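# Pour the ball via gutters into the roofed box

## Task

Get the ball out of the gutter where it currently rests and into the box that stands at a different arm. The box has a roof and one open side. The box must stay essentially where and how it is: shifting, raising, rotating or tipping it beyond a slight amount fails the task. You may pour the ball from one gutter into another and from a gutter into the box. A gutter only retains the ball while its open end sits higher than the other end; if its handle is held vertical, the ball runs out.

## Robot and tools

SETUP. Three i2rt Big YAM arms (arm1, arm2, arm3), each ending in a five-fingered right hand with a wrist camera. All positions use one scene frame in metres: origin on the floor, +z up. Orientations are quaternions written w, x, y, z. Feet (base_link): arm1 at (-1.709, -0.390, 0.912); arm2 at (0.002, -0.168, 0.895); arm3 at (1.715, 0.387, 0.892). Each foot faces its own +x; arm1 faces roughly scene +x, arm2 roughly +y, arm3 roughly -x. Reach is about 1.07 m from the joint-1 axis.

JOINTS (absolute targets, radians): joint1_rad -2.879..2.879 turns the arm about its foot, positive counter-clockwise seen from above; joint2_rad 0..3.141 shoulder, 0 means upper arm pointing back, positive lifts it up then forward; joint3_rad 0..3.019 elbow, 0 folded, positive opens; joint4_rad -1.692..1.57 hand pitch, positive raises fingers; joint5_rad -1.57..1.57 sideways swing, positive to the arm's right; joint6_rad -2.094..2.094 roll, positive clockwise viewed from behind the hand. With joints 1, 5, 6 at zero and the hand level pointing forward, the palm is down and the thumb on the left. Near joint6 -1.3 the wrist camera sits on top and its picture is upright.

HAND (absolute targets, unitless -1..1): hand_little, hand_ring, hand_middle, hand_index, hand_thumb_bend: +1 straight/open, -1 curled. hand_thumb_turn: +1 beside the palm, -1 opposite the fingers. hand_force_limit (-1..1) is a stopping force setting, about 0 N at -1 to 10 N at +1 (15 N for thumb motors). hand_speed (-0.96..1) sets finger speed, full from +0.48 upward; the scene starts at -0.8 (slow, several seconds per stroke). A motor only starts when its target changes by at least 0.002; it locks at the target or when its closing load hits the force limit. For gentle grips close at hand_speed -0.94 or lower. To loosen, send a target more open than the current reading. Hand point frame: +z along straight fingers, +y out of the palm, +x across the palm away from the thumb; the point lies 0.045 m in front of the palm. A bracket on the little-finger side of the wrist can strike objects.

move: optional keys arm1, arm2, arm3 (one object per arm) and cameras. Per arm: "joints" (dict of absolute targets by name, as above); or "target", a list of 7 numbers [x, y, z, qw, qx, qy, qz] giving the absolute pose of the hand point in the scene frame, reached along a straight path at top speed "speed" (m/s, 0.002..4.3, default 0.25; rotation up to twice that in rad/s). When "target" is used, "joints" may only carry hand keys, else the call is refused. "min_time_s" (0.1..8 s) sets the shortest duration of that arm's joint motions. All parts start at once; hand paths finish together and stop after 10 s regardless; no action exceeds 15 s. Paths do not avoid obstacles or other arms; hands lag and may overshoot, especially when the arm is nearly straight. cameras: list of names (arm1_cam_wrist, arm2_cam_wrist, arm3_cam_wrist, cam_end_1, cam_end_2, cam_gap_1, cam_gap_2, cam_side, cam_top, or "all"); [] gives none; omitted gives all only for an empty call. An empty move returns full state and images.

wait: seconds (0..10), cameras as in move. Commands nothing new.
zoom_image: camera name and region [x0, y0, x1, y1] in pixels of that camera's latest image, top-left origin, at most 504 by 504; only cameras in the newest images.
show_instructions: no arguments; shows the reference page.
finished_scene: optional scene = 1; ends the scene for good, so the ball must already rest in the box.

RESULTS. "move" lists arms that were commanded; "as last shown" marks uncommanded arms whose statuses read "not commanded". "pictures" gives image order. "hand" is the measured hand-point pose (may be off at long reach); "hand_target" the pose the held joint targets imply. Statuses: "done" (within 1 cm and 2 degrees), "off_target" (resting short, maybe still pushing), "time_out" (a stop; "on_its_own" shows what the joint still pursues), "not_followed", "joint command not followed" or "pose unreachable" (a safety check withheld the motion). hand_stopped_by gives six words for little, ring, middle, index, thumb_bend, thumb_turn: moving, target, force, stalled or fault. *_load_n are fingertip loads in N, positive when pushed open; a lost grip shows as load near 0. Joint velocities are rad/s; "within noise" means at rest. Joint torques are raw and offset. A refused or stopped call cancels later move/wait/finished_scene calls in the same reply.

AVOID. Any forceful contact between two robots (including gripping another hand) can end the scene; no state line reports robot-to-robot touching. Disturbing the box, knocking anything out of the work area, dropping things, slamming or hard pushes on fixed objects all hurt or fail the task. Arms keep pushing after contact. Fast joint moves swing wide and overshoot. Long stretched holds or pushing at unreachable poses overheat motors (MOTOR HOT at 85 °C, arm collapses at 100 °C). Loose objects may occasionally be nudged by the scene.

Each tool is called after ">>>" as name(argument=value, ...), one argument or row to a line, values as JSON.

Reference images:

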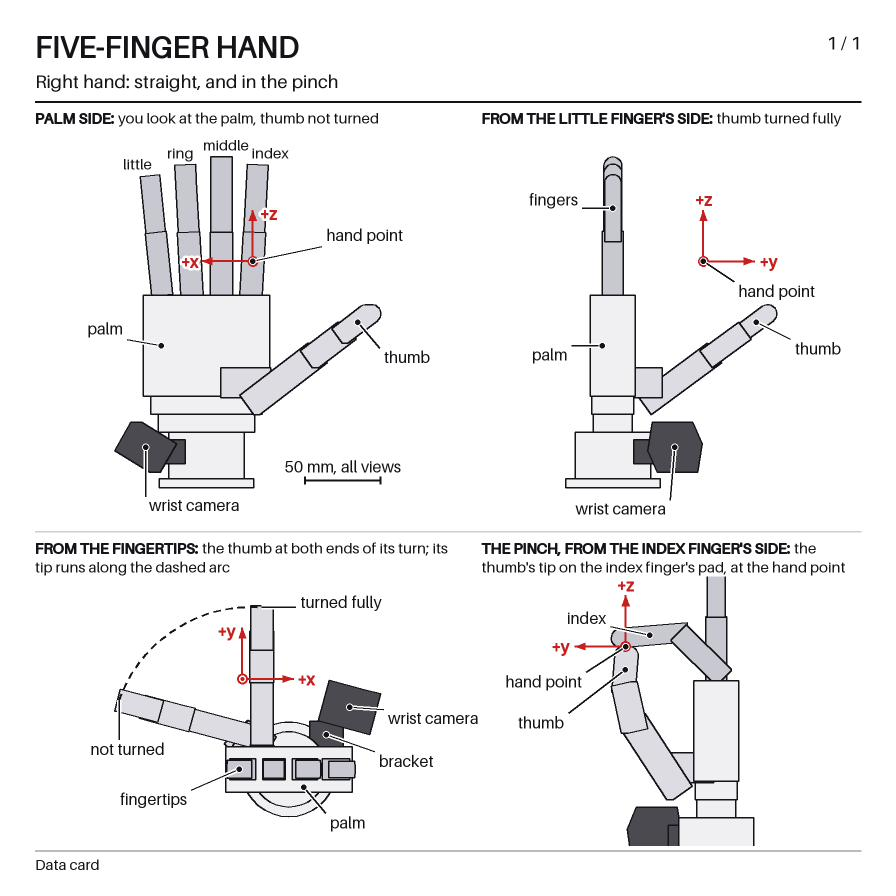

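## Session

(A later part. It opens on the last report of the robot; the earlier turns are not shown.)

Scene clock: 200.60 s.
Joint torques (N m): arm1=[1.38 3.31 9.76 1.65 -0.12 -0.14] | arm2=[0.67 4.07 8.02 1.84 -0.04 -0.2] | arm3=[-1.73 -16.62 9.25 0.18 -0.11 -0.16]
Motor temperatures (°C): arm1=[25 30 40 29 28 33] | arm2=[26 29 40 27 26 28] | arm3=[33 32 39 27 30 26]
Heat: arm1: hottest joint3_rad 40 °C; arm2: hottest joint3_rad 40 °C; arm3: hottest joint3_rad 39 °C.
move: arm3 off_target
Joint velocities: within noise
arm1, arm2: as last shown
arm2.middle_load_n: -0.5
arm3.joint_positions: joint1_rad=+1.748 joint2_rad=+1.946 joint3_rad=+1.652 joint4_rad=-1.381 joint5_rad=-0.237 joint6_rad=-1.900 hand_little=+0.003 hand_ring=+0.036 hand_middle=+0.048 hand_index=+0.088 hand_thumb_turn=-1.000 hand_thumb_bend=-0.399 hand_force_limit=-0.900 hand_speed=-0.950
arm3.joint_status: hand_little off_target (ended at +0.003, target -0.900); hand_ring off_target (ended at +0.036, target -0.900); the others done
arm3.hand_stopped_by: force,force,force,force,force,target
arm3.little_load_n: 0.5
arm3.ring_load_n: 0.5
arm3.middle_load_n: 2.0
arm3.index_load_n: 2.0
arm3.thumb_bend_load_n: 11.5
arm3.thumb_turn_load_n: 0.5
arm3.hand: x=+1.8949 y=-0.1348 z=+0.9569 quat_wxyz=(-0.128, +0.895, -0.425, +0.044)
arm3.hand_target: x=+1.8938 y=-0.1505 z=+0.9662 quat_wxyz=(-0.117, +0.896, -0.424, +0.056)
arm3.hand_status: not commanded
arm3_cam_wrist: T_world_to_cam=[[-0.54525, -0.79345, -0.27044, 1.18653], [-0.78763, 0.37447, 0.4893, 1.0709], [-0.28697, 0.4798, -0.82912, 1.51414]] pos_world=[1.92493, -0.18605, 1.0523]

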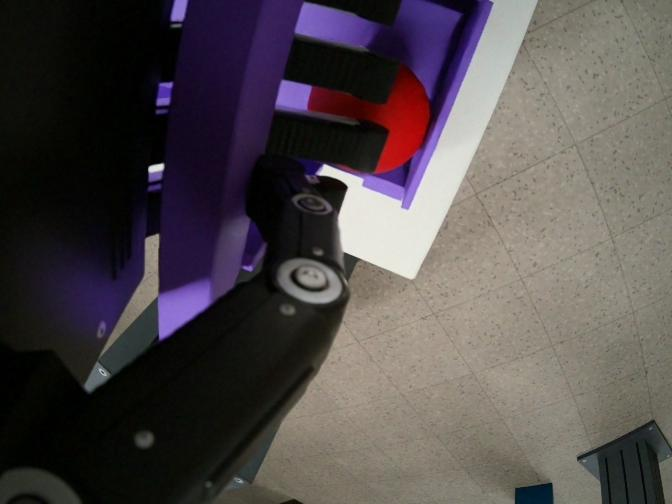

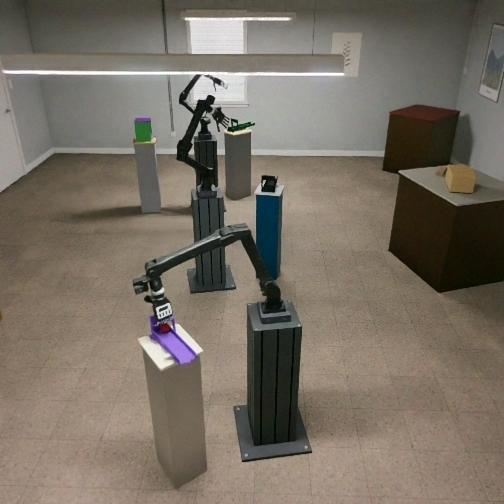

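>>> move(
  arm3={"target": [1.8938, -0.1505, 1.005, 0.118, -0.896, 0.424, -0.056], "speed": 0.05},
  cameras=["arm3_cam_wrist", "cam_end_2"],
)

>>> zoom_image(
  camera="arm3_cam_wrist",
  region=[140, 0, 500, 360],
)

>>> zoom_image(
  camera="cam_end_2",
  region=[130, 290, 210, 370],
)

Scene clock: 203.10 s.
Joint torques (N m): arm1=[2.14 2.67 9.8 1.54 -0.08 -0.13] | arm2=[0.79 3.9 8.02 1.87 -0.03 -0.21] | arm3=[-1.61 -18.61 10.43 -0.32 -0.11 -0.15]
Motor temperatures (°C): arm1=[25 30 40 29 28 33] | arm2=[26 29 40 27 26 28] | arm3=[33 32 40 27 30 26]
Heat: arm1: hottest joint3_rad 40 °C; arm2: hottest joint3_rad 40 °C; arm3: hottest joint3_rad 40 °C.
move: arm3 off_target
Joint velocities: within noise
arm1, arm2: as last shown
arm2.middle_load_n: 0.0
arm3.joint_positions: joint1_rad=+1.747 joint2_rad=+1.946 joint3_rad=+1.698 joint4_rad=-1.460 joint5_rad=-0.237 joint6_rad=-1.900 hand_little=+0.003 hand_ring=+0.036 hand_middle=+0.048 hand_index=+0.088 hand_thumb_turn=-1.000 hand_thumb_bend=-0.399 hand_force_limit=-0.900 hand_speed=-0.950
arm3.joint_status: not commanded
arm3.hand_stopped_by: force,force,force,force,force,target
arm3.little_load_n: 0.5
arm3.ring_load_n: 0.5
arm3.middle_load_n: 2.5
arm3.index_load_n: 2.0
arm3.thumb_bend_load_n: 9.5
arm3.thumb_turn_load_n: 1.0
arm3.hand: x=+1.8930 y=-0.1311 z=+0.9753 quat_wxyz=(-0.139, +0.893, -0.426, +0.032)
arm3.hand_target: x=+1.8933 y=-0.1491 z=+1.0053 quat_wxyz=(-0.117, +0.896, -0.424, +0.056)
arm3.hand_status: off_target (0.035 m and 3.7 deg from the pose sent, 0.051 m and 1.8 deg at the start)
arm3_cam_wrist: T_world_to_cam=[[-0.54866, -0.78494, -0.28782, 1.21792], [-0.78155, 0.35929, 0.50999, 1.02526], [-0.2969, 0.50476, -0.8106, 1.53121]] pos_world=[1.92414, -0.18526, 1.06886]

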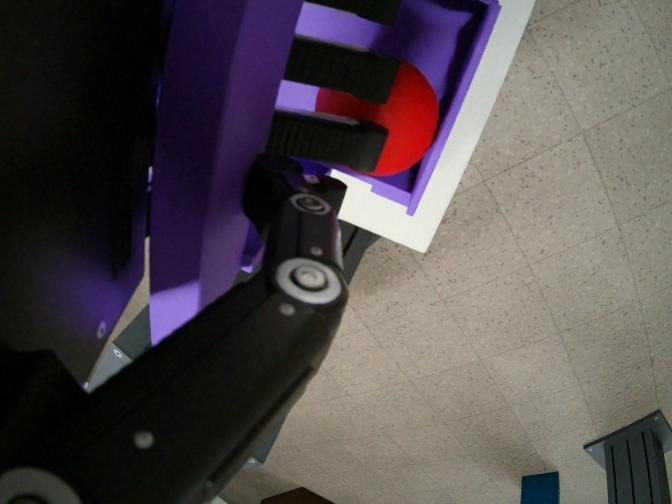

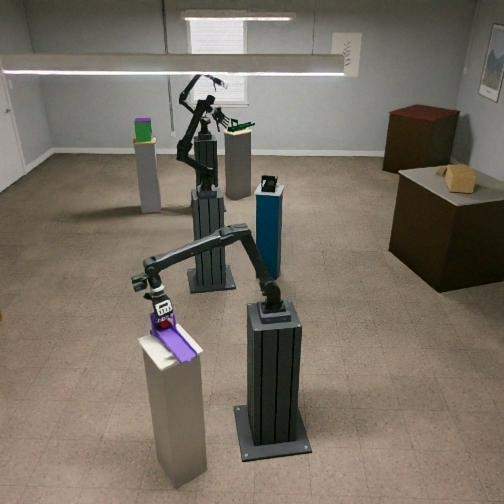

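Scaled by 1.400 from the camera's image (finer frame: 960x720).

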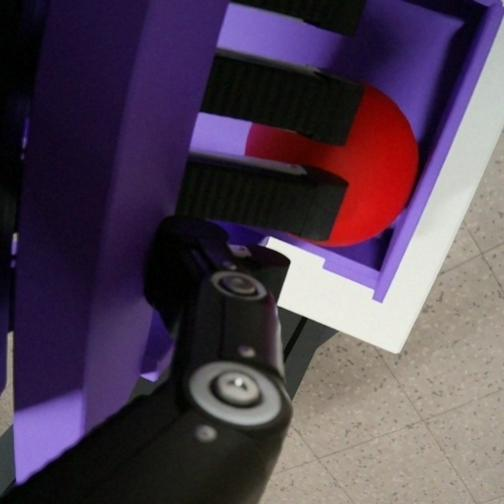

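Scaled by 6.300 from the camera's image (finer frame: 720x720).

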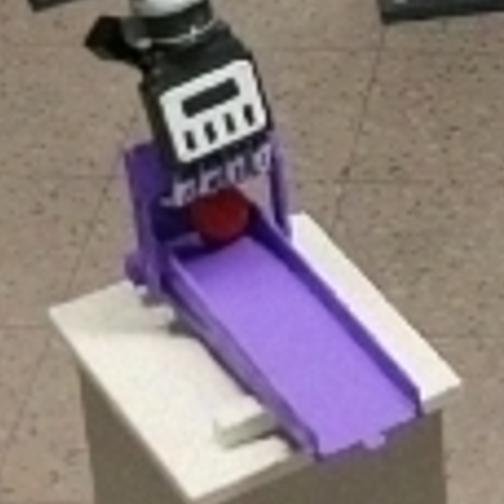

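>>> move(
  arm3={"target": [1.885, -0.148, 1.05, 0.1677, -0.8627, 0.4684, -0.091], "speed": 0.06},
  cameras=["arm3_cam_wrist", "cam_end_2"],
)

>>> zoom_image(
  camera="cam_end_2",
  region=[120, 270, 220, 370],
)

Scene clock: 213.93 s.
Joint torques (N m): arm1=[2.32 3.08 9.51 1.37 -0.16 -0.11] | arm2=[0.67 4.01 8.03 1.83 -0.03 -0.19] | arm3=[-1.67 -18.96 10.65 -0.34 -0.54 0.06]
Motor temperatures (°C): arm1=[25 30 41 29 28 33] | arm2=[26 29 40 27 26 28] | arm3=[33 33 41 27 30 26]
Heat: arm1: hottest joint3_rad 41 °C; arm2: hottest joint3_rad 40 °C; arm3: hottest joint3_rad 41 °C.
move: arm3 off_target
Joint velocities: within noise
arm1, arm2: as last shown
arm2.middle_load_n: 0.5
arm3.joint_positions: joint1_rad=+1.691 joint2_rad=+1.946 joint3_rad=+1.809 joint4_rad=-1.597 joint5_rad=-0.351 joint6_rad=-1.881 hand_little=+0.003 hand_ring=+0.036 hand_middle=+0.048 hand_index=+0.088 hand_thumb_turn=-1.000 hand_thumb_bend=-0.399 hand_force_limit=-0.900 hand_speed=-0.950
arm3.joint_status: not commanded
arm3.hand_stopped_by: force,force,force,force,force,target
arm3.little_load_n: 0.5
arm3.ring_load_n: 0.5
arm3.middle_load_n: 2.0
arm3.index_load_n: 2.5
arm3.thumb_bend_load_n: 9.5
arm3.thumb_turn_load_n: 1.0
arm3.hand: x=+1.8858 y=-0.1331 z=+1.0175 quat_wxyz=(-0.187, +0.865, -0.461, +0.065)
arm3.hand_target: x=+1.8845 y=-0.1465 z=+1.0499 quat_wxyz=(-0.167, +0.863, -0.468, +0.091)
arm3.hand_status: off_target (0.036 m and 3.8 deg from the pose sent, 0.077 m and 9.6 deg at the start)
arm3_cam_wrist: T_world_to_cam=[[-0.58629, -0.70967, -0.39069, 1.4102], [-0.79149, 0.39903, 0.46294, 1.07085], [-0.17264, 0.58064, -0.79564, 1.32474]] pos_world=[1.90306, -0.19573, 1.10922]

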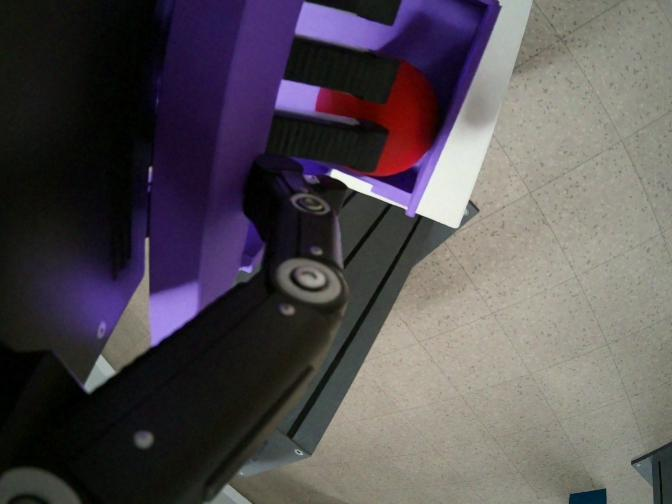

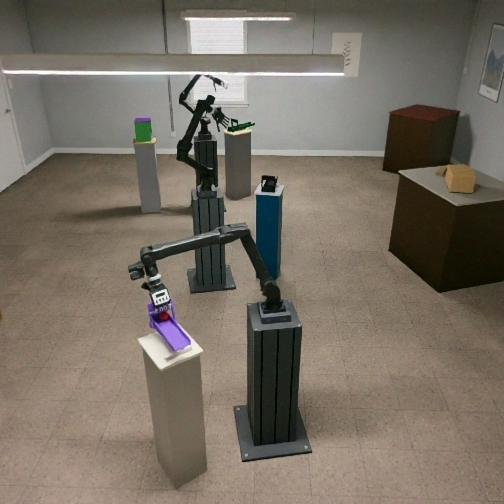

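Scaled by 5.040 from the camera's image (finer frame: 720x720).

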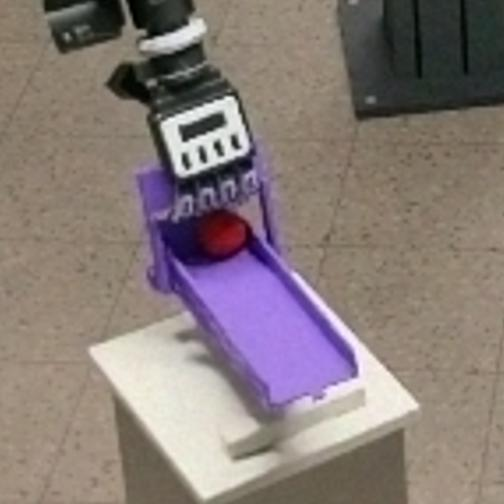

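>>> move(
  arm3={"target": [1.85, -0.11, 1.13, 0.212, -0.7913, 0.554, -0.1485], "speed": 0.08},
  cameras=["arm3_cam_wrist", "cam_end_2"],
)

>>> zoom_image(
  camera="cam_end_2",
  region=[120, 240, 240, 360],
)

Scene clock: 217.60 s.
Joint torques (N m): arm1=[1.73 2.78 9.54 1.69 -0.09 -0.12] | arm2=[0.67 3.9 8.05 1.84 -0.04 -0.19] | arm3=[-2.02 -18.02 8.94 -0.21 -0.72 0.11]
Motor temperatures (°C): arm1=[25 30 41 29 28 33] | arm2=[26 29 40 27 26 28] | arm3=[33 33 41 27 30 26]
Heat: arm1: hottest joint3_rad 41 °C; arm2: hottest joint3_rad 40 °C; arm3: hottest joint3_rad 41 °C.
move: arm3 off_target
Joint velocities: within noise
arm1: as last shown
arm2.joint_positions: joint1_rad=+0.773 joint2_rad=+0.621 joint3_rad=+1.442 joint4_rad=-1.526 joint5_rad=+0.164 joint6_rad=-1.492 hand_little=+1.000 hand_ring=+1.000 hand_middle=+1.000 hand_index=+1.000 hand_thumb_turn=+1.000 hand_thumb_bend=+1.000 hand_force_limit=+0.000 hand_speed=-0.800
arm2.joint_status: not commanded
arm2.hand_stopped_by: target,target,target,target,target,target
arm2.little_load_n: 0.0
arm2.ring_load_n: -0.5
arm2.middle_load_n: 0.0
arm2.index_load_n: 0.5
arm2.thumb_bend_load_n: -0.5
arm2.thumb_turn_load_n: 0.0
arm2.hand: x=-0.1061 y=+0.0070 z=+1.3875 quat_wxyz=(-0.389, +0.320, +0.847, +0.172)
arm2.hand_target: x=-0.1056 y=+0.0068 z=+1.3961 quat_wxyz=(-0.399, +0.319, +0.842, +0.174)
arm2.hand_status: not commanded
arm3.joint_positions: joint1_rad=+1.587 joint2_rad=+1.797 joint3_rad=+1.809 joint4_rad=-1.676 joint5_rad=-0.496 joint6_rad=-1.746 hand_little=+0.003 hand_ring=+0.036 hand_middle=+0.048 hand_index=+0.088 hand_thumb_turn=-1.000 hand_thumb_bend=-0.399 hand_force_limit=-0.900 hand_speed=-0.950
arm3.joint_status: not commanded
arm3.hand_stopped_by: force,force,force,force,force,target
arm3.little_load_n: 0.5
arm3.ring_load_n: 0.5
arm3.middle_load_n: 2.0
arm3.index_load_n: 2.5
arm3.thumb_bend_load_n: 9.5
arm3.thumb_turn_load_n: 1.0
arm3.hand: x=+1.8539 y=-0.1074 z=+1.1019 quat_wxyz=(-0.215, +0.794, -0.551, +0.137)
arm3.hand_target: x=+1.8501 y=-0.1091 z=+1.1292 quat_wxyz=(-0.201, +0.790, -0.557, +0.158)
arm3.hand_status: off_target (0.028 m and 1.5 deg from the pose sent, 0.120 m and 16.9 deg at the start; a joint's target at an end of its range on 36 of 71 steps)
arm3_cam_wrist: T_world_to_cam=[[-0.68671, -0.54305, -0.48324, 1.7488], [-0.72317, 0.57789, 0.37824, 0.98207], [0.07385, 0.60921, -0.78956, 0.91087]] pos_world=[1.84386, -0.17275, 1.19282]

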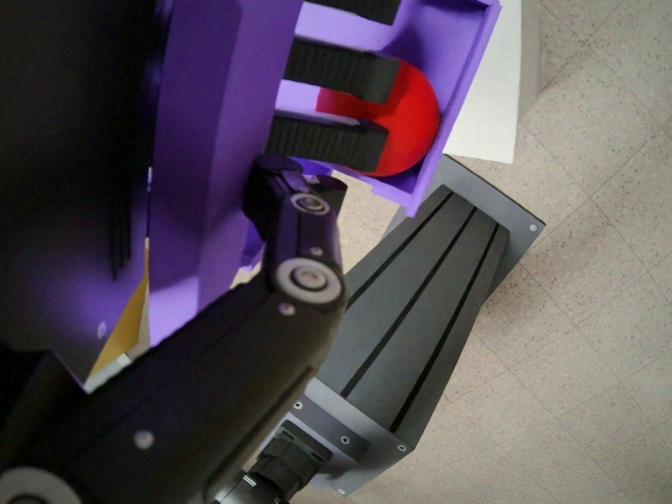

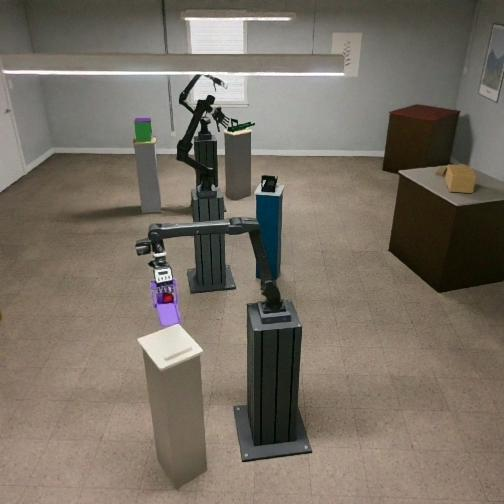

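Scaled by 4.200 from the camera's image (finer frame: 720x720).

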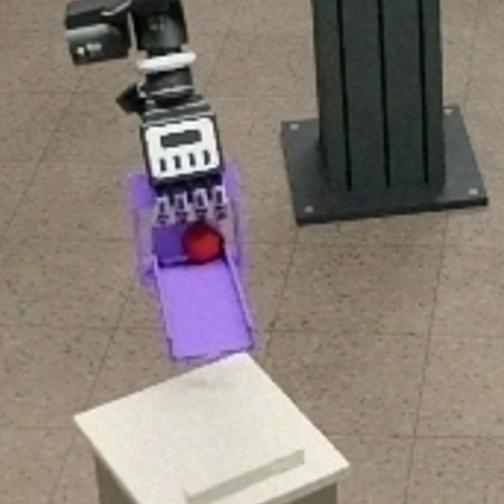

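>>> move(
  arm3={"target": [1.84, -0.10, 1.16, 0.1294, -0.4830, 0.8365, -0.2241], "speed": 0.15},
  cameras=["arm3_cam_wrist", "cam_end_2"],
)

Scene clock: 226.90 s.
Joint torques (N m): arm1=[1.96 2.78 9.63 1.54 -0.13 -0.16] | arm2=[0.62 3.96 8.05 1.87 -0.04 -0.19] | arm3=[-1.85 -16.32 8.42 2.02 -0.3 0.1]
Motor temperatures (°C): arm1=[25 30 41 29 28 33] | arm2=[26 29 40 27 26 28] | arm3=[33 33 41 27 30 25]
Heat: arm1: hottest joint3_rad 41 °C; arm2: hottest joint3_rad 40 °C; arm3: hottest joint3_rad 41 °C.
move: arm3 off_target
Joint velocities: within noise
arm1.joint_positions: joint1_rad=+0.887 joint2_rad=+0.581 joint3_rad=+1.388 joint4_rad=-1.303 joint5_rad=-0.291 joint6_rad=-1.224 hand_little=+1.000 hand_ring=+1.000 hand_middle=+1.000 hand_index=+1.000 hand_thumb_turn=+1.000 hand_thumb_bend=+1.000 hand_force_limit=+0.000 hand_speed=-0.800
arm1.joint_status: not commanded
arm1.hand_stopped_by: target,target,target,target,target,target
arm1.little_load_n: 0.0
arm1.ring_load_n: 0.0
arm1.middle_load_n: 0.0
arm1.index_load_n: 0.0
arm1.thumb_bend_load_n: 0.0
arm1.thumb_turn_load_n: 0.0
arm1.hand: x=-1.6157 y=-0.1865 z=+1.4095 quat_wxyz=(-0.430, +0.763, +0.380, +0.296)
arm1.hand_target: x=-1.6188 y=-0.1864 z=+1.4203 quat_wxyz=(-0.438, +0.754, +0.384, +0.302)
arm1.hand_status: not commanded
arm2: as last shown
arm2.ring_load_n: 0.0
arm2.index_load_n: 0.0
arm2.thumb_bend_load_n: 0.0
arm3.joint_positions: joint1_rad=+1.542 joint2_rad=+1.591 joint3_rad=+1.623 joint4_rad=-1.317 joint5_rad=-0.393 joint6_rad=-0.844 hand_little=+0.003 hand_ring=+0.036 hand_middle=+0.048 hand_index=+0.088 hand_thumb_turn=-1.000 hand_thumb_bend=-0.399 hand_force_limit=-0.900 hand_speed=-0.950
arm3.joint_status: not commanded
arm3.hand_stopped_by: force,force,force,force,force,target
arm3.little_load_n: 0.5
arm3.ring_load_n: 0.5
arm3.middle_load_n: 2.0
arm3.index_load_n: 2.5
arm3.thumb_bend_load_n: 9.0
arm3.thumb_turn_load_n: 1.0
arm3.hand: x=+1.8444 y=-0.0944 z=+1.1355 quat_wxyz=(-0.142, +0.491, -0.838, +0.191)
arm3.hand_target: x=+1.8400 y=-0.0993 z=+1.1599 quat_wxyz=(-0.130, +0.483, -0.836, +0.224)
arm3.hand_status: off_target (0.026 m and 4.1 deg from the pose sent, 0.060 m and 50.8 deg at the start)
arm3_cam_wrist: T_world_to_cam=[[-0.86795, 0.18657, -0.46029, 2.14261], [-0.02674, 0.90787, 0.4184, -0.34397], [0.49594, 0.37546, -0.78299, 0.12212]] pos_world=[1.78991, -0.13331, 1.22575]

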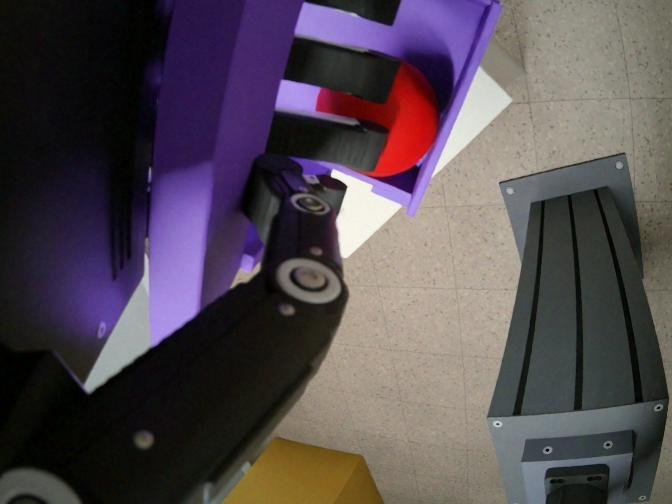

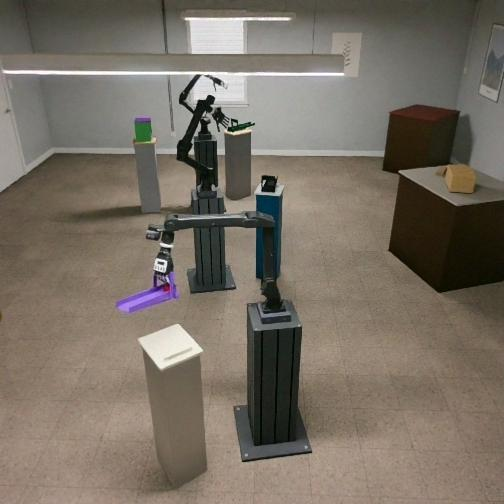

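>>> zoom_image(
  camera="cam_end_2",
  region=[100, 210, 220, 330],
)

Scaled by 4.200 from the camera's image (finer frame: 720x720).

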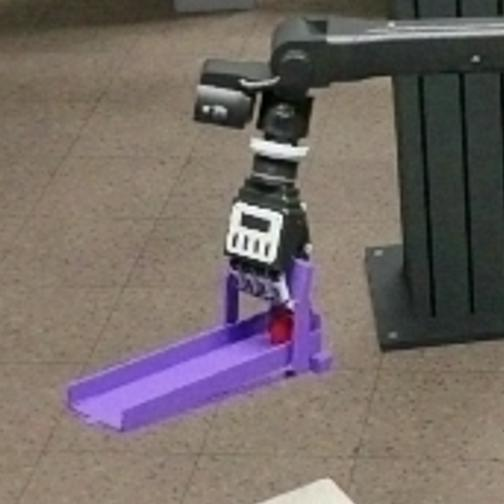

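>>> move(
  arm3={"target": [1.83, -0.11, 1.16, 0.0270, -0.1009, 0.9606, -0.2574], "speed": 0.15},
)

Scene clock: 233.00 s.
Joint torques (N m): arm1=[1.73 2.49 9.61 1.55 -0.12 -0.12] | arm2=[0.67 3.96 8.02 1.85 -0.04 -0.2] | arm3=[-0.21 -14.97 8.68 2.54 0.18 0.1]
Motor temperatures (°C): arm1=[25 30 41 29 28 33] | arm2=[26 29 40 27 26 28] | arm3=[33 32 41 27 30 25]
Heat: arm1: hottest joint3_rad 41 °C; arm2: hottest joint3_rad 40 °C; arm3: hottest joint3_rad 41 °C.
move: arm3 off_target
Joint velocities: within noise
arm1, arm2: as last shown
arm3.joint_positions: joint1_rad=+1.540 joint2_rad=+1.477 joint3_rad=+1.481 joint4_rad=-1.116 joint5_rad=-0.017 joint6_rad=-0.052 hand_little=+0.003 hand_ring=+0.036 hand_middle=+0.048 hand_index=+0.088 hand_thumb_turn=-1.000 hand_thumb_bend=-0.399 hand_force_limit=-0.900 hand_speed=-0.950
arm3.joint_status: not commanded
arm3.hand_stopped_by: force,force,force,force,force,target
arm3.little_load_n: 0.5
arm3.ring_load_n: 0.5
arm3.middle_load_n: 2.0
arm3.index_load_n: 2.5
arm3.thumb_bend_load_n: 9.5
arm3.thumb_turn_load_n: 1.0
arm3.hand: x=+1.8239 y=-0.1041 z=+1.1331 quat_wxyz=(-0.024, +0.104, -0.970, +0.219)
arm3.hand_target: x=+1.8298 y=-0.1091 z=+1.1601 quat_wxyz=(-0.027, +0.101, -0.961, +0.257)
arm3.hand_status: off_target (0.028 m and 4.5 deg from the pose sent, 0.032 m and 49.6 deg at the start)
pictures: none

>>> move(
  arm3={"target": [1.82, -0.10, 1.18, 0.0358, -0.0982, 0.9346, -0.3402], "speed": 0.12},
  cameras=["cam_end_2", "arm3_cam_wrist"],
)

>>> zoom_image(
  camera="cam_end_2",
  region=[80, 210, 200, 330],
)

Scene clock: 236.30 s.
Joint torques (N m): arm1=[1.9 3.43 9.52 1.63 -0.16 -0.14] | arm2=[0.62 3.96 8.03 1.85 -0.04 -0.2] | arm3=[-1.79 -12.51 9.1 2.93 -0.12 -0.07]
Motor temperatures (°C): arm1=[25 30 41 29 28 33] | arm2=[26 29 40 27 26 28] | arm3=[33 32 42 27 30 25]
Heat: arm1: hottest joint3_rad 41 °C; arm2: hottest joint3_rad 40 °C; arm3: hottest joint3_rad 42 °C.
move: arm3 off_target
Joint velocities: within noise
arm1, arm2: as last shown
arm3.joint_positions: joint1_rad=+1.540 joint2_rad=+1.326 joint3_rad=+1.341 joint4_rad=-0.955 joint5_rad=-0.029 joint6_rad=-0.051 hand_little=+0.003 hand_ring=+0.036 hand_middle=+0.048 hand_index=+0.088 hand_thumb_turn=-1.000 hand_thumb_bend=-0.399 hand_force_limit=-0.900 hand_speed=-0.950
arm3.joint_status: not commanded
arm3.hand_stopped_by: force,force,force,force,force,target
arm3.little_load_n: 0.5
arm3.ring_load_n: 0.5
arm3.middle_load_n: 2.0
arm3.index_load_n: 2.5
arm3.thumb_bend_load_n: 9.5
arm3.thumb_turn_load_n: 0.5
arm3.hand: x=+1.8240 y=-0.0911 z=+1.1535 quat_wxyz=(-0.034, +0.104, -0.947, +0.303)
arm3.hand_target: x=+1.8199 y=-0.0991 z=+1.1802 quat_wxyz=(-0.035, +0.098, -0.935, +0.340)
arm3.hand_status: off_target (0.028 m and 4.6 deg from the pose sent, 0.047 m and 14.5 deg at the start)
pictures: arm3_cam_wrist, cam_end_2
arm3_cam_wrist: T_world_to_cam=[[-0.4362, 0.70209, -0.56285, 1.51034], [0.67406, 0.66931, 0.3125, -1.53282], [0.59613, -0.24308, -0.76521, -0.11443]] pos_world=[1.76025, -0.06228, 1.24154]

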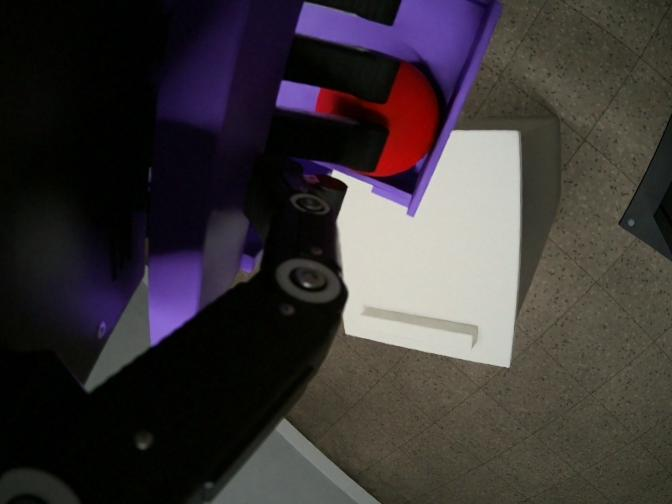

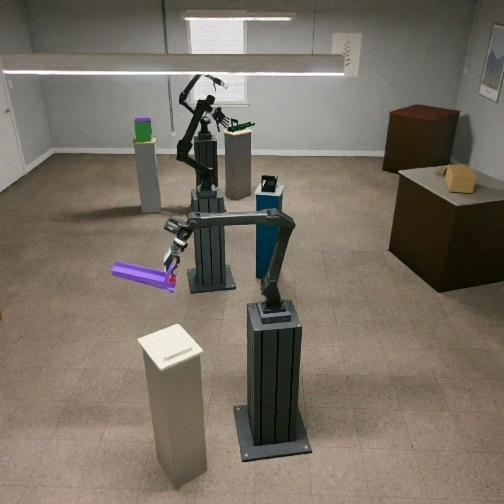

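Scaled by 4.200 from the camera's image (finer frame: 720x720).

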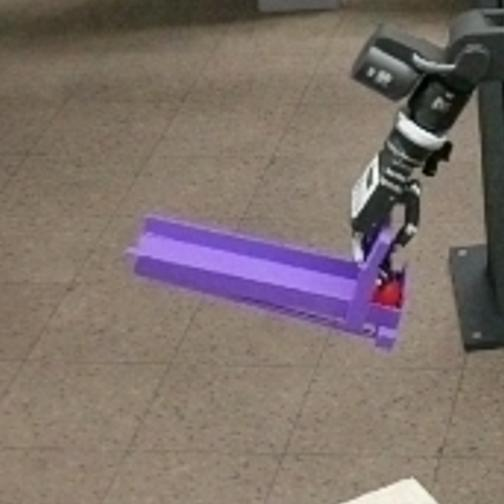

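>>> move(
  arm3={"joints": {"joint1_rad": 0.12}, "min_time_s": 6},
  arm2={"target": [-0.03, 0.26, 1.16, 0.1030, -0.7822, -0.6090, 0.0802], "speed": 0.15, "joints": {"hand_thumb_turn": -1, "hand_little": 0.0, "hand_ring": 0.0, "hand_middle": 0.0, "hand_index": 0.0, "hand_speed": 0}},
  cameras=["arm2_cam_wrist", "arm3_cam_wrist", "cam_end_2", "cam_top"],
)

Scene clock: 245.87 s.
Joint torques (N m): arm1=[1.55 2.96 9.63 1.52 -0.14 -0.15] | arm2=[-0.26 -10.05 12.55 0.13 -0.47 -0.04] | arm3=[-1.79 -12.57 9.05 3.02 0.07 -0.07]
Motor temperatures (°C): arm1=[25 30 41 29 28 33] | arm2=[26 29 40 26 26 28] | arm3=[33 32 43 27 30 25]
Heat: arm1: hottest joint3_rad 41 °C; arm2: hottest joint3_rad 40 °C; arm3: hottest joint3_rad 43 °C.
move: arm2 off_target; arm3 done
Joint velocities: within noise
arm1: as last shown
arm2.joint_positions: joint1_rad=-0.148 joint2_rad=+1.516 joint3_rad=+1.553 joint4_rad=-1.557 joint5_rad=-0.244 joint6_rad=-1.254 hand_little=+0.000 hand_ring=+0.000 hand_middle=+0.000 hand_index=+0.000 hand_thumb_turn=-1.000 hand_thumb_bend=+1.000 hand_force_limit=+0.000 hand_speed=+0.000
arm2.joint_status: all done
arm2.hand_stopped_by: target,target,target,target,target,target
arm2.little_load_n: 0.0
arm2.ring_load_n: 0.0
arm2.middle_load_n: 0.0
arm2.index_load_n: 0.5
arm2.thumb_bend_load_n: 0.0
arm2.thumb_turn_load_n: 0.0
arm2.hand: x=-0.0327 y=+0.2469 z=+1.1447 quat_wxyz=(-0.088, +0.776, +0.618, -0.089)
arm2.hand_target: x=-0.0298 y=+0.2593 z=+1.1598 quat_wxyz=(-0.103, +0.782, +0.609, -0.080)
arm2.hand_status: off_target (0.020 m and 2.3 deg from the pose sent, 0.349 m and 75.3 deg at the start)
arm3.joint_positions: joint1_rad=+0.129 joint2_rad=+1.326 joint3_rad=+1.341 joint4_rad=-0.955 joint5_rad=-0.033 joint6_rad=-0.051 hand_little=+0.003 hand_ring=+0.036 hand_middle=+0.048 hand_index=+0.088 hand_thumb_turn=-1.000 hand_thumb_bend=-0.399 hand_force_limit=-0.900 hand_speed=-0.950
arm3.joint_status: all done
arm3.hand_stopped_by: force,force,force,force,force,target
arm3.little_load_n: 0.5
arm3.ring_load_n: 0.5
arm3.middle_load_n: 2.0
arm3.index_load_n: 2.5
arm3.thumb_bend_load_n: 9.5
arm3.thumb_turn_load_n: 0.5
arm3.hand: x=+1.2633 y=+0.1981 z=+1.1546 quat_wxyz=(+0.177, -0.531, -0.790, +0.249)
arm3.hand_target: x=+1.2552 y=+0.1998 z=+1.1814 quat_wxyz=(+0.201, -0.527, -0.778, +0.278)
arm3.hand_status: not commanded
arm2_cam_wrist: T_world_to_cam=[[0.94842, 0.06774, -0.30969, 0.37379], [0.20694, -0.87233, 0.44297, -0.28501], [-0.24015, -0.48421, -0.84135, 1.1914]] pos_world=[-0.00942, 0.30294, 1.2444]
arm3_cam_wrist: T_world_to_cam=[[0.61749, 0.55228, -0.56008, -0.24124], [0.77213, -0.56145, 0.29765, -1.2118], [-0.15007, -0.61625, -0.77312, 1.31666]] pos_world=[1.28223, 0.26426, 1.24351]

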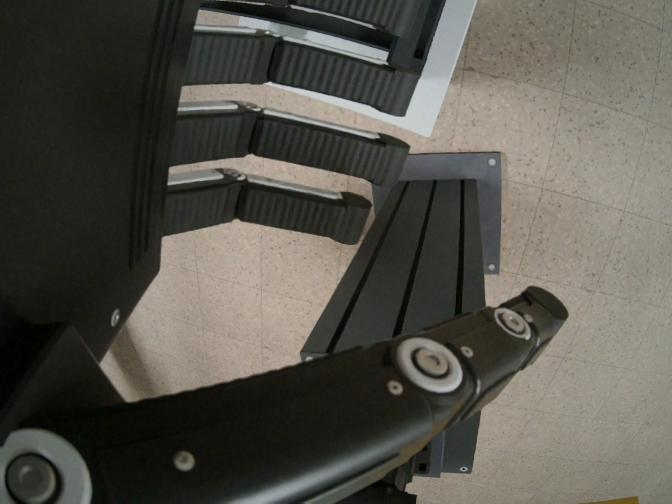

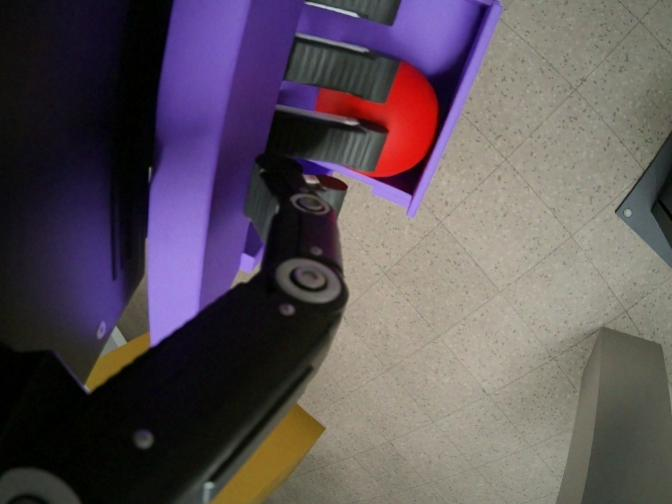

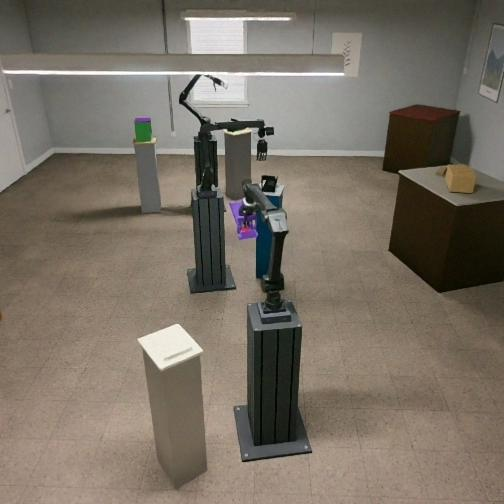

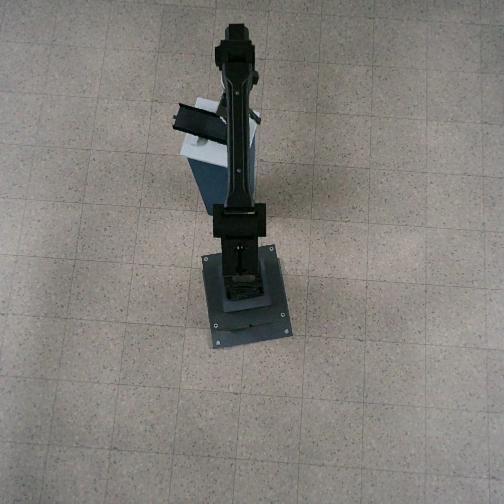

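>>> move(
  arm2={"target": [-0.02, 0.325, 1.16, 0.1030, -0.7822, -0.6090, 0.0802], "speed": 0.15},
  cameras=["arm2_cam_wrist"],
)

>>> zoom_image(
  camera="arm2_cam_wrist",
  region=[240, 0, 540, 225],
)

Scene clock: 248.67 s.
Joint torques (N m): arm1=[1.2 3.37 9.54 1.57 -0.08 -0.08] | arm2=[-0.21 -12.51 12.51 0.14 -0.47 -0.31] | arm3=[-1.67 -12.69 9.02 3.02 0.05 -0.07]
Motor temperatures (°C): arm1=[25 30 41 29 28 33] | arm2=[26 29 41 26 26 28] | arm3=[33 31 44 27 30 25]
Heat: arm1: hottest joint3_rad 41 °C; arm2: hottest joint3_rad 41 °C; arm3: hottest joint3_rad 44 °C.
move: arm2 off_target
Joint velocities: within noise
arm1, arm3: as last shown
arm2.joint_positions: joint1_rad=-0.176 joint2_rad=+1.690 joint3_rad=+1.770 joint4_rad=-1.604 joint5_rad=-0.245 joint6_rad=-1.255 hand_little=+0.000 hand_ring=+0.000 hand_middle=+0.000 hand_index=+0.000 hand_thumb_turn=-1.000 hand_thumb_bend=+1.000 hand_force_limit=+0.000 hand_speed=+0.000
arm2.joint_status: not commanded
arm2.hand_stopped_by: target,target,target,target,target,target
arm2.little_load_n: 0.0
arm2.ring_load_n: 0.0
arm2.middle_load_n: 0.5
arm2.index_load_n: 0.0
arm2.thumb_bend_load_n: 0.0
arm2.thumb_turn_load_n: 0.0
arm2.hand: x=-0.0246 y=+0.3111 z=+1.1469 quat_wxyz=(-0.088, +0.785, +0.607, -0.089)
arm2.hand_target: x=-0.0199 y=+0.3242 z=+1.1599 quat_wxyz=(-0.103, +0.782, +0.609, -0.080)
arm2.hand_status: off_target (0.020 m and 2.0 deg from the pose sent, 0.081 m and 2.3 deg at the start)
arm3.little_load_n: 0.0
arm3.ring_load_n: 0.0
arm2_cam_wrist: T_world_to_cam=[[0.94953, 0.04033, -0.31107, 0.37263], [0.18351, -0.8757, 0.44662, -0.2354], [-0.25439, -0.48117, -0.83891, 1.22224]] pos_world=[0.0003, 0.36693, 1.24639]

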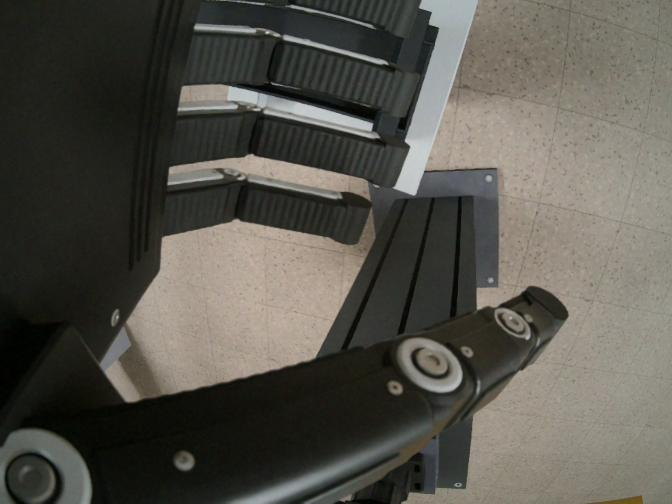

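Scaled by 1.680 from the camera's image (finer frame: 960x720).

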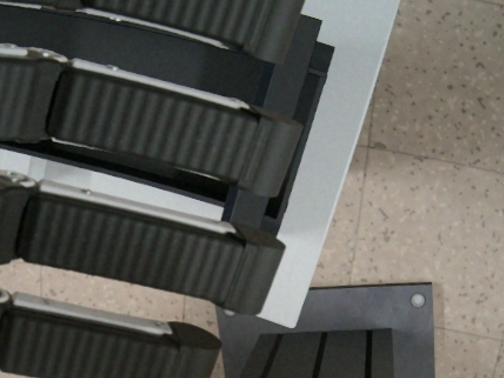

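>>> move(
  arm2={"target": [-0.065, 0.345, 1.15, 0.1030, -0.7822, -0.6090, 0.0802], "speed": 0.15},
  cameras=["arm2_cam_wrist"],
)

>>> zoom_image(
  camera="arm2_cam_wrist",
  region=[300, 0, 550, 225],
)

Scene clock: 251.20 s.
Joint torques (N m): arm1=[2.08 3.31 9.78 1.76 -0.1 -0.12] | arm2=[0.97 -13.22 12.56 0.7 -0.23 -0.05] | arm3=[-1.9 -12.75 9.07 3.03 0.06 -0.08]
Motor temperatures (°C): arm1=[25 30 41 29 28 33] | arm2=[26 30 41 26 26 28] | arm3=[33 31 44 27 30 25]
Heat: arm1: hottest joint3_rad 41 °C; arm2: hottest joint3_rad 41 °C; arm3: hottest joint3_rad 44 °C.
move: arm2 off_target
Joint velocities: within noise
arm1, arm3: as last shown
arm2.joint_positions: joint1_rad=-0.111 joint2_rad=+1.748 joint3_rad=+1.824 joint4_rad=-1.593 joint5_rad=-0.245 joint6_rad=-1.201 hand_little=+0.000 hand_ring=+0.000 hand_middle=+0.000 hand_index=+0.000 hand_thumb_turn=-1.000 hand_thumb_bend=+1.000 hand_force_limit=+0.000 hand_speed=+0.000
arm2.joint_status: not commanded
arm2.hand_stopped_by: target,target,target,target,target,target
arm2.little_load_n: 0.0
arm2.ring_load_n: 0.0
arm2.middle_load_n: 0.0
arm2.index_load_n: 0.5
arm2.thumb_bend_load_n: 0.0
arm2.thumb_turn_load_n: 0.0
arm2.hand: x=-0.0610 y=+0.3285 z=+1.1388 quat_wxyz=(-0.086, +0.781, +0.612, -0.092)
arm2.hand_target: x=-0.0648 y=+0.3441 z=+1.1502 quat_wxyz=(-0.104, +0.782, +0.609, -0.080)
arm2.hand_status: off_target (0.020 m and 2.4 deg from the pose sent, 0.053 m and 2.0 deg at the start)
arm3.middle_load_n: 1.5
arm3.thumb_turn_load_n: 1.0
arm2_cam_wrist: T_world_to_cam=[[0.94842, 0.05065, -0.31294, 0.40259], [0.19541, -0.87072, 0.45129, -0.21606], [-0.24962, -0.48917, -0.83571, 1.21382]] pos_world=[-0.03661, 0.38524, 1.23789]

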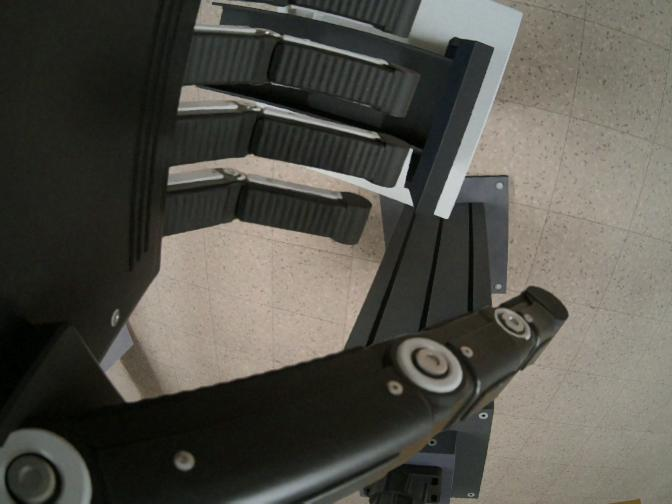

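Scaled by 2.016 from the camera's image (finer frame: 960x720).

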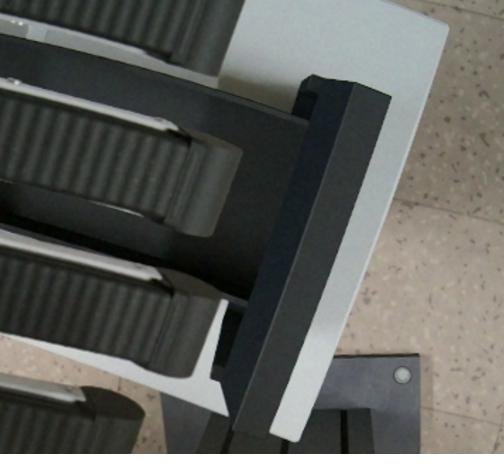

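>>> move(
  arm2={"target": [-0.059, 0.313, 1.045, 0.1014, -0.7704, -0.6239, 0.0821], "speed": 0.1},
  cameras=["arm2_cam_wrist"],
)

>>> zoom_image(
  camera="arm2_cam_wrist",
  region=[300, 0, 600, 300],
)

Scene clock: 260.20 s.
Joint torques (N m): arm1=[2.32 2.84 9.55 1.63 -0.09 -0.13] | arm2=[0.85 -15.68 7.2 0.87 -0.36 -0.32] | arm3=[-1.9 -12.75 9.02 3 0.05 -0.08]
Motor temperatures (°C): arm1=[25 30 41 29 28 33] | arm2=[26 31 43 26 26 28] | arm3=[33 31 45 27 30 25]
Heat: arm1: hottest joint3_rad 41 °C; arm2: hottest joint3_rad 43 °C; arm3: hottest joint3_rad 45 °C.
move: arm2 done
Joint velocities: within noise
arm1, arm3: as last shown
arm2.joint_positions: joint1_rad=-0.111 joint2_rad=+1.715 joint3_rad=+1.515 joint4_rad=-1.307 joint5_rad=-0.245 joint6_rad=-1.213 hand_little=+0.000 hand_ring=+0.000 hand_middle=+0.000 hand_index=+0.000 hand_thumb_turn=-1.000 hand_thumb_bend=+1.000 hand_force_limit=+0.000 hand_speed=+0.000
arm2.joint_status: not commanded
arm2.hand_stopped_by: target,target,target,target,target,target
arm2.little_load_n: 0.0
arm2.ring_load_n: 0.0
arm2.middle_load_n: 0.0
arm2.index_load_n: 0.0
arm2.thumb_bend_load_n: 0.0
arm2.thumb_turn_load_n: 0.0
arm2.hand: x=-0.0587 y=+0.3134 z=+1.0381 quat_wxyz=(-0.091, +0.777, +0.617, -0.089)
arm2.hand_target: x=-0.0589 y=+0.3130 z=+1.0449 quat_wxyz=(-0.101, +0.771, +0.624, -0.082)
arm2.hand_status: done (0.007 m and 1.8 deg from the pose sent, 0.095 m and 2.9 deg at the start)
arm3.little_load_n: 0.5
arm3.middle_load_n: 2.0
arm3.thumb_bend_load_n: 9.0
arm2_cam_wrist: T_world_to_cam=[[0.94744, 0.06571, -0.31311, 0.36503], [0.20583, -0.87443, 0.43932, -0.17003], [-0.24493, -0.48067, -0.842, 1.12697]] pos_world=[-0.03482, 0.36904, 1.13789]

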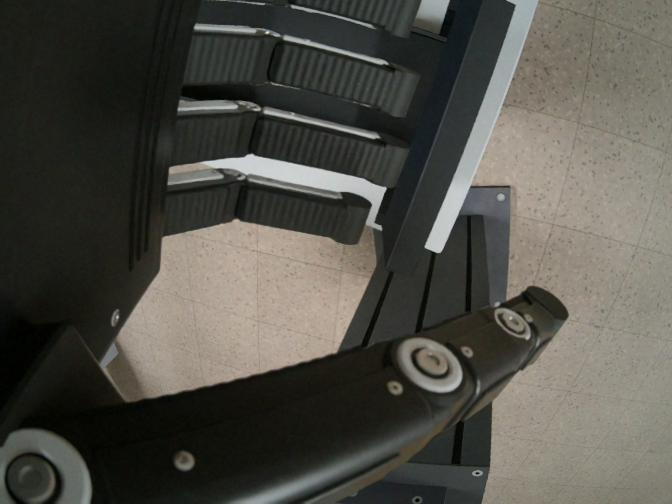

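Scaled by 1.680 from the camera's image (finer frame: 960x720).

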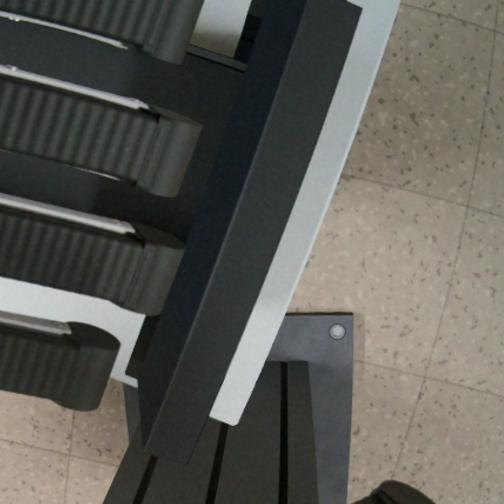

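>>> move(
  arm2={"target": [-0.0665, 0.304, 0.999, 0.1014, -0.7704, -0.6239, 0.0821], "speed": 0.08},
  cameras=["arm2_cam_wrist"],
)

>>> zoom_image(
  camera="arm2_cam_wrist",
  region=[300, 0, 600, 300],
)

Scene clock: 265.33 s.
Joint torques (N m): arm1=[1.44 3.6 9.63 1.44 -0.11 -0.11] | arm2=[1.73 -14.51 7.02 0.85 -0.31 -0.16] | arm3=[-1.79 -12.75 9.07 3 0.05 -0.09]
Motor temperatures (°C): arm1=[25 30 41 29 28 33] | arm2=[26 31 43 26 26 28] | arm3=[33 30 45 27 30 25]
Heat: arm1: hottest joint3_rad 41 °C; arm2: hottest joint3_rad 43 °C; arm3: hottest joint3_rad 45 °C.
move: arm2 done
Joint velocities: within noise
arm1, arm3: as last shown
arm2.joint_positions: joint1_rad=-0.106 joint2_rad=+1.711 joint3_rad=+1.401 joint4_rad=-1.181 joint5_rad=-0.245 joint6_rad=-1.213 hand_little=+0.000 hand_ring=+0.000 hand_middle=+0.000 hand_index=+0.000 hand_thumb_turn=-1.000 hand_thumb_bend=+1.000 hand_force_limit=+0.000 hand_speed=+0.000
arm2.joint_status: not commanded
arm2.hand_stopped_by: target,target,target,target,target,target
arm2.little_load_n: 0.0
arm2.ring_load_n: 0.0
arm2.middle_load_n: 0.0
arm2.index_load_n: 0.0
arm2.thumb_bend_load_n: 0.0
arm2.thumb_turn_load_n: 0.0
arm2.hand: x=-0.0600 y=+0.3056 z=+0.9971 quat_wxyz=(-0.097, +0.775, +0.619, -0.085)
arm2.hand_target: x=-0.0664 y=+0.3039 z=+0.9989 quat_wxyz=(-0.101, +0.770, +0.624, -0.082)
arm2.hand_status: done (0.007 m and 1.0 deg from the pose sent, 0.041 m and 1.8 deg at the start)
arm3.little_load_n: 0.0
arm3.ring_load_n: 0.5
arm3.thumb_turn_load_n: 0.5
arm2_cam_wrist: T_world_to_cam=[[0.94652, 0.07514, -0.31377, 0.35168], [0.21092, -0.88002, 0.42553, -0.1428], [-0.24416, -0.46895, -0.84881, 1.09164]] pos_world=[-0.03622, 0.35983, 1.0977]

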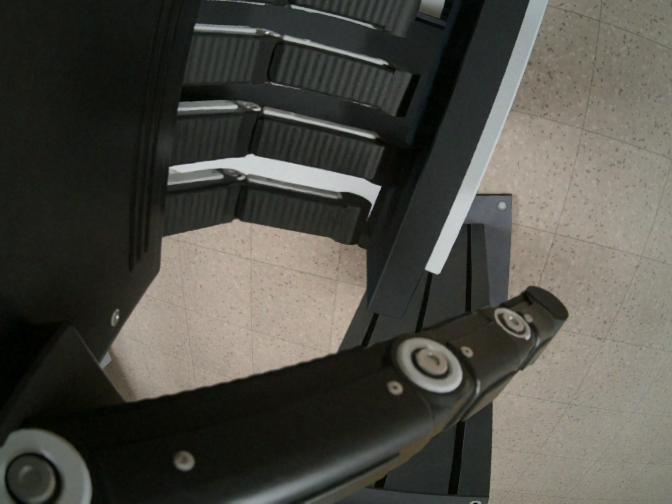

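Scaled by 1.680 from the camera's image (finer frame: 960x720).

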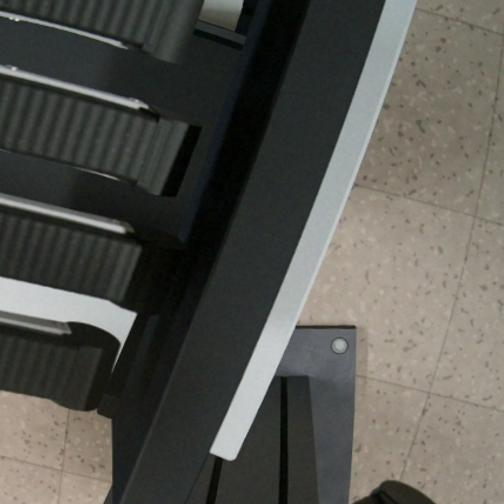

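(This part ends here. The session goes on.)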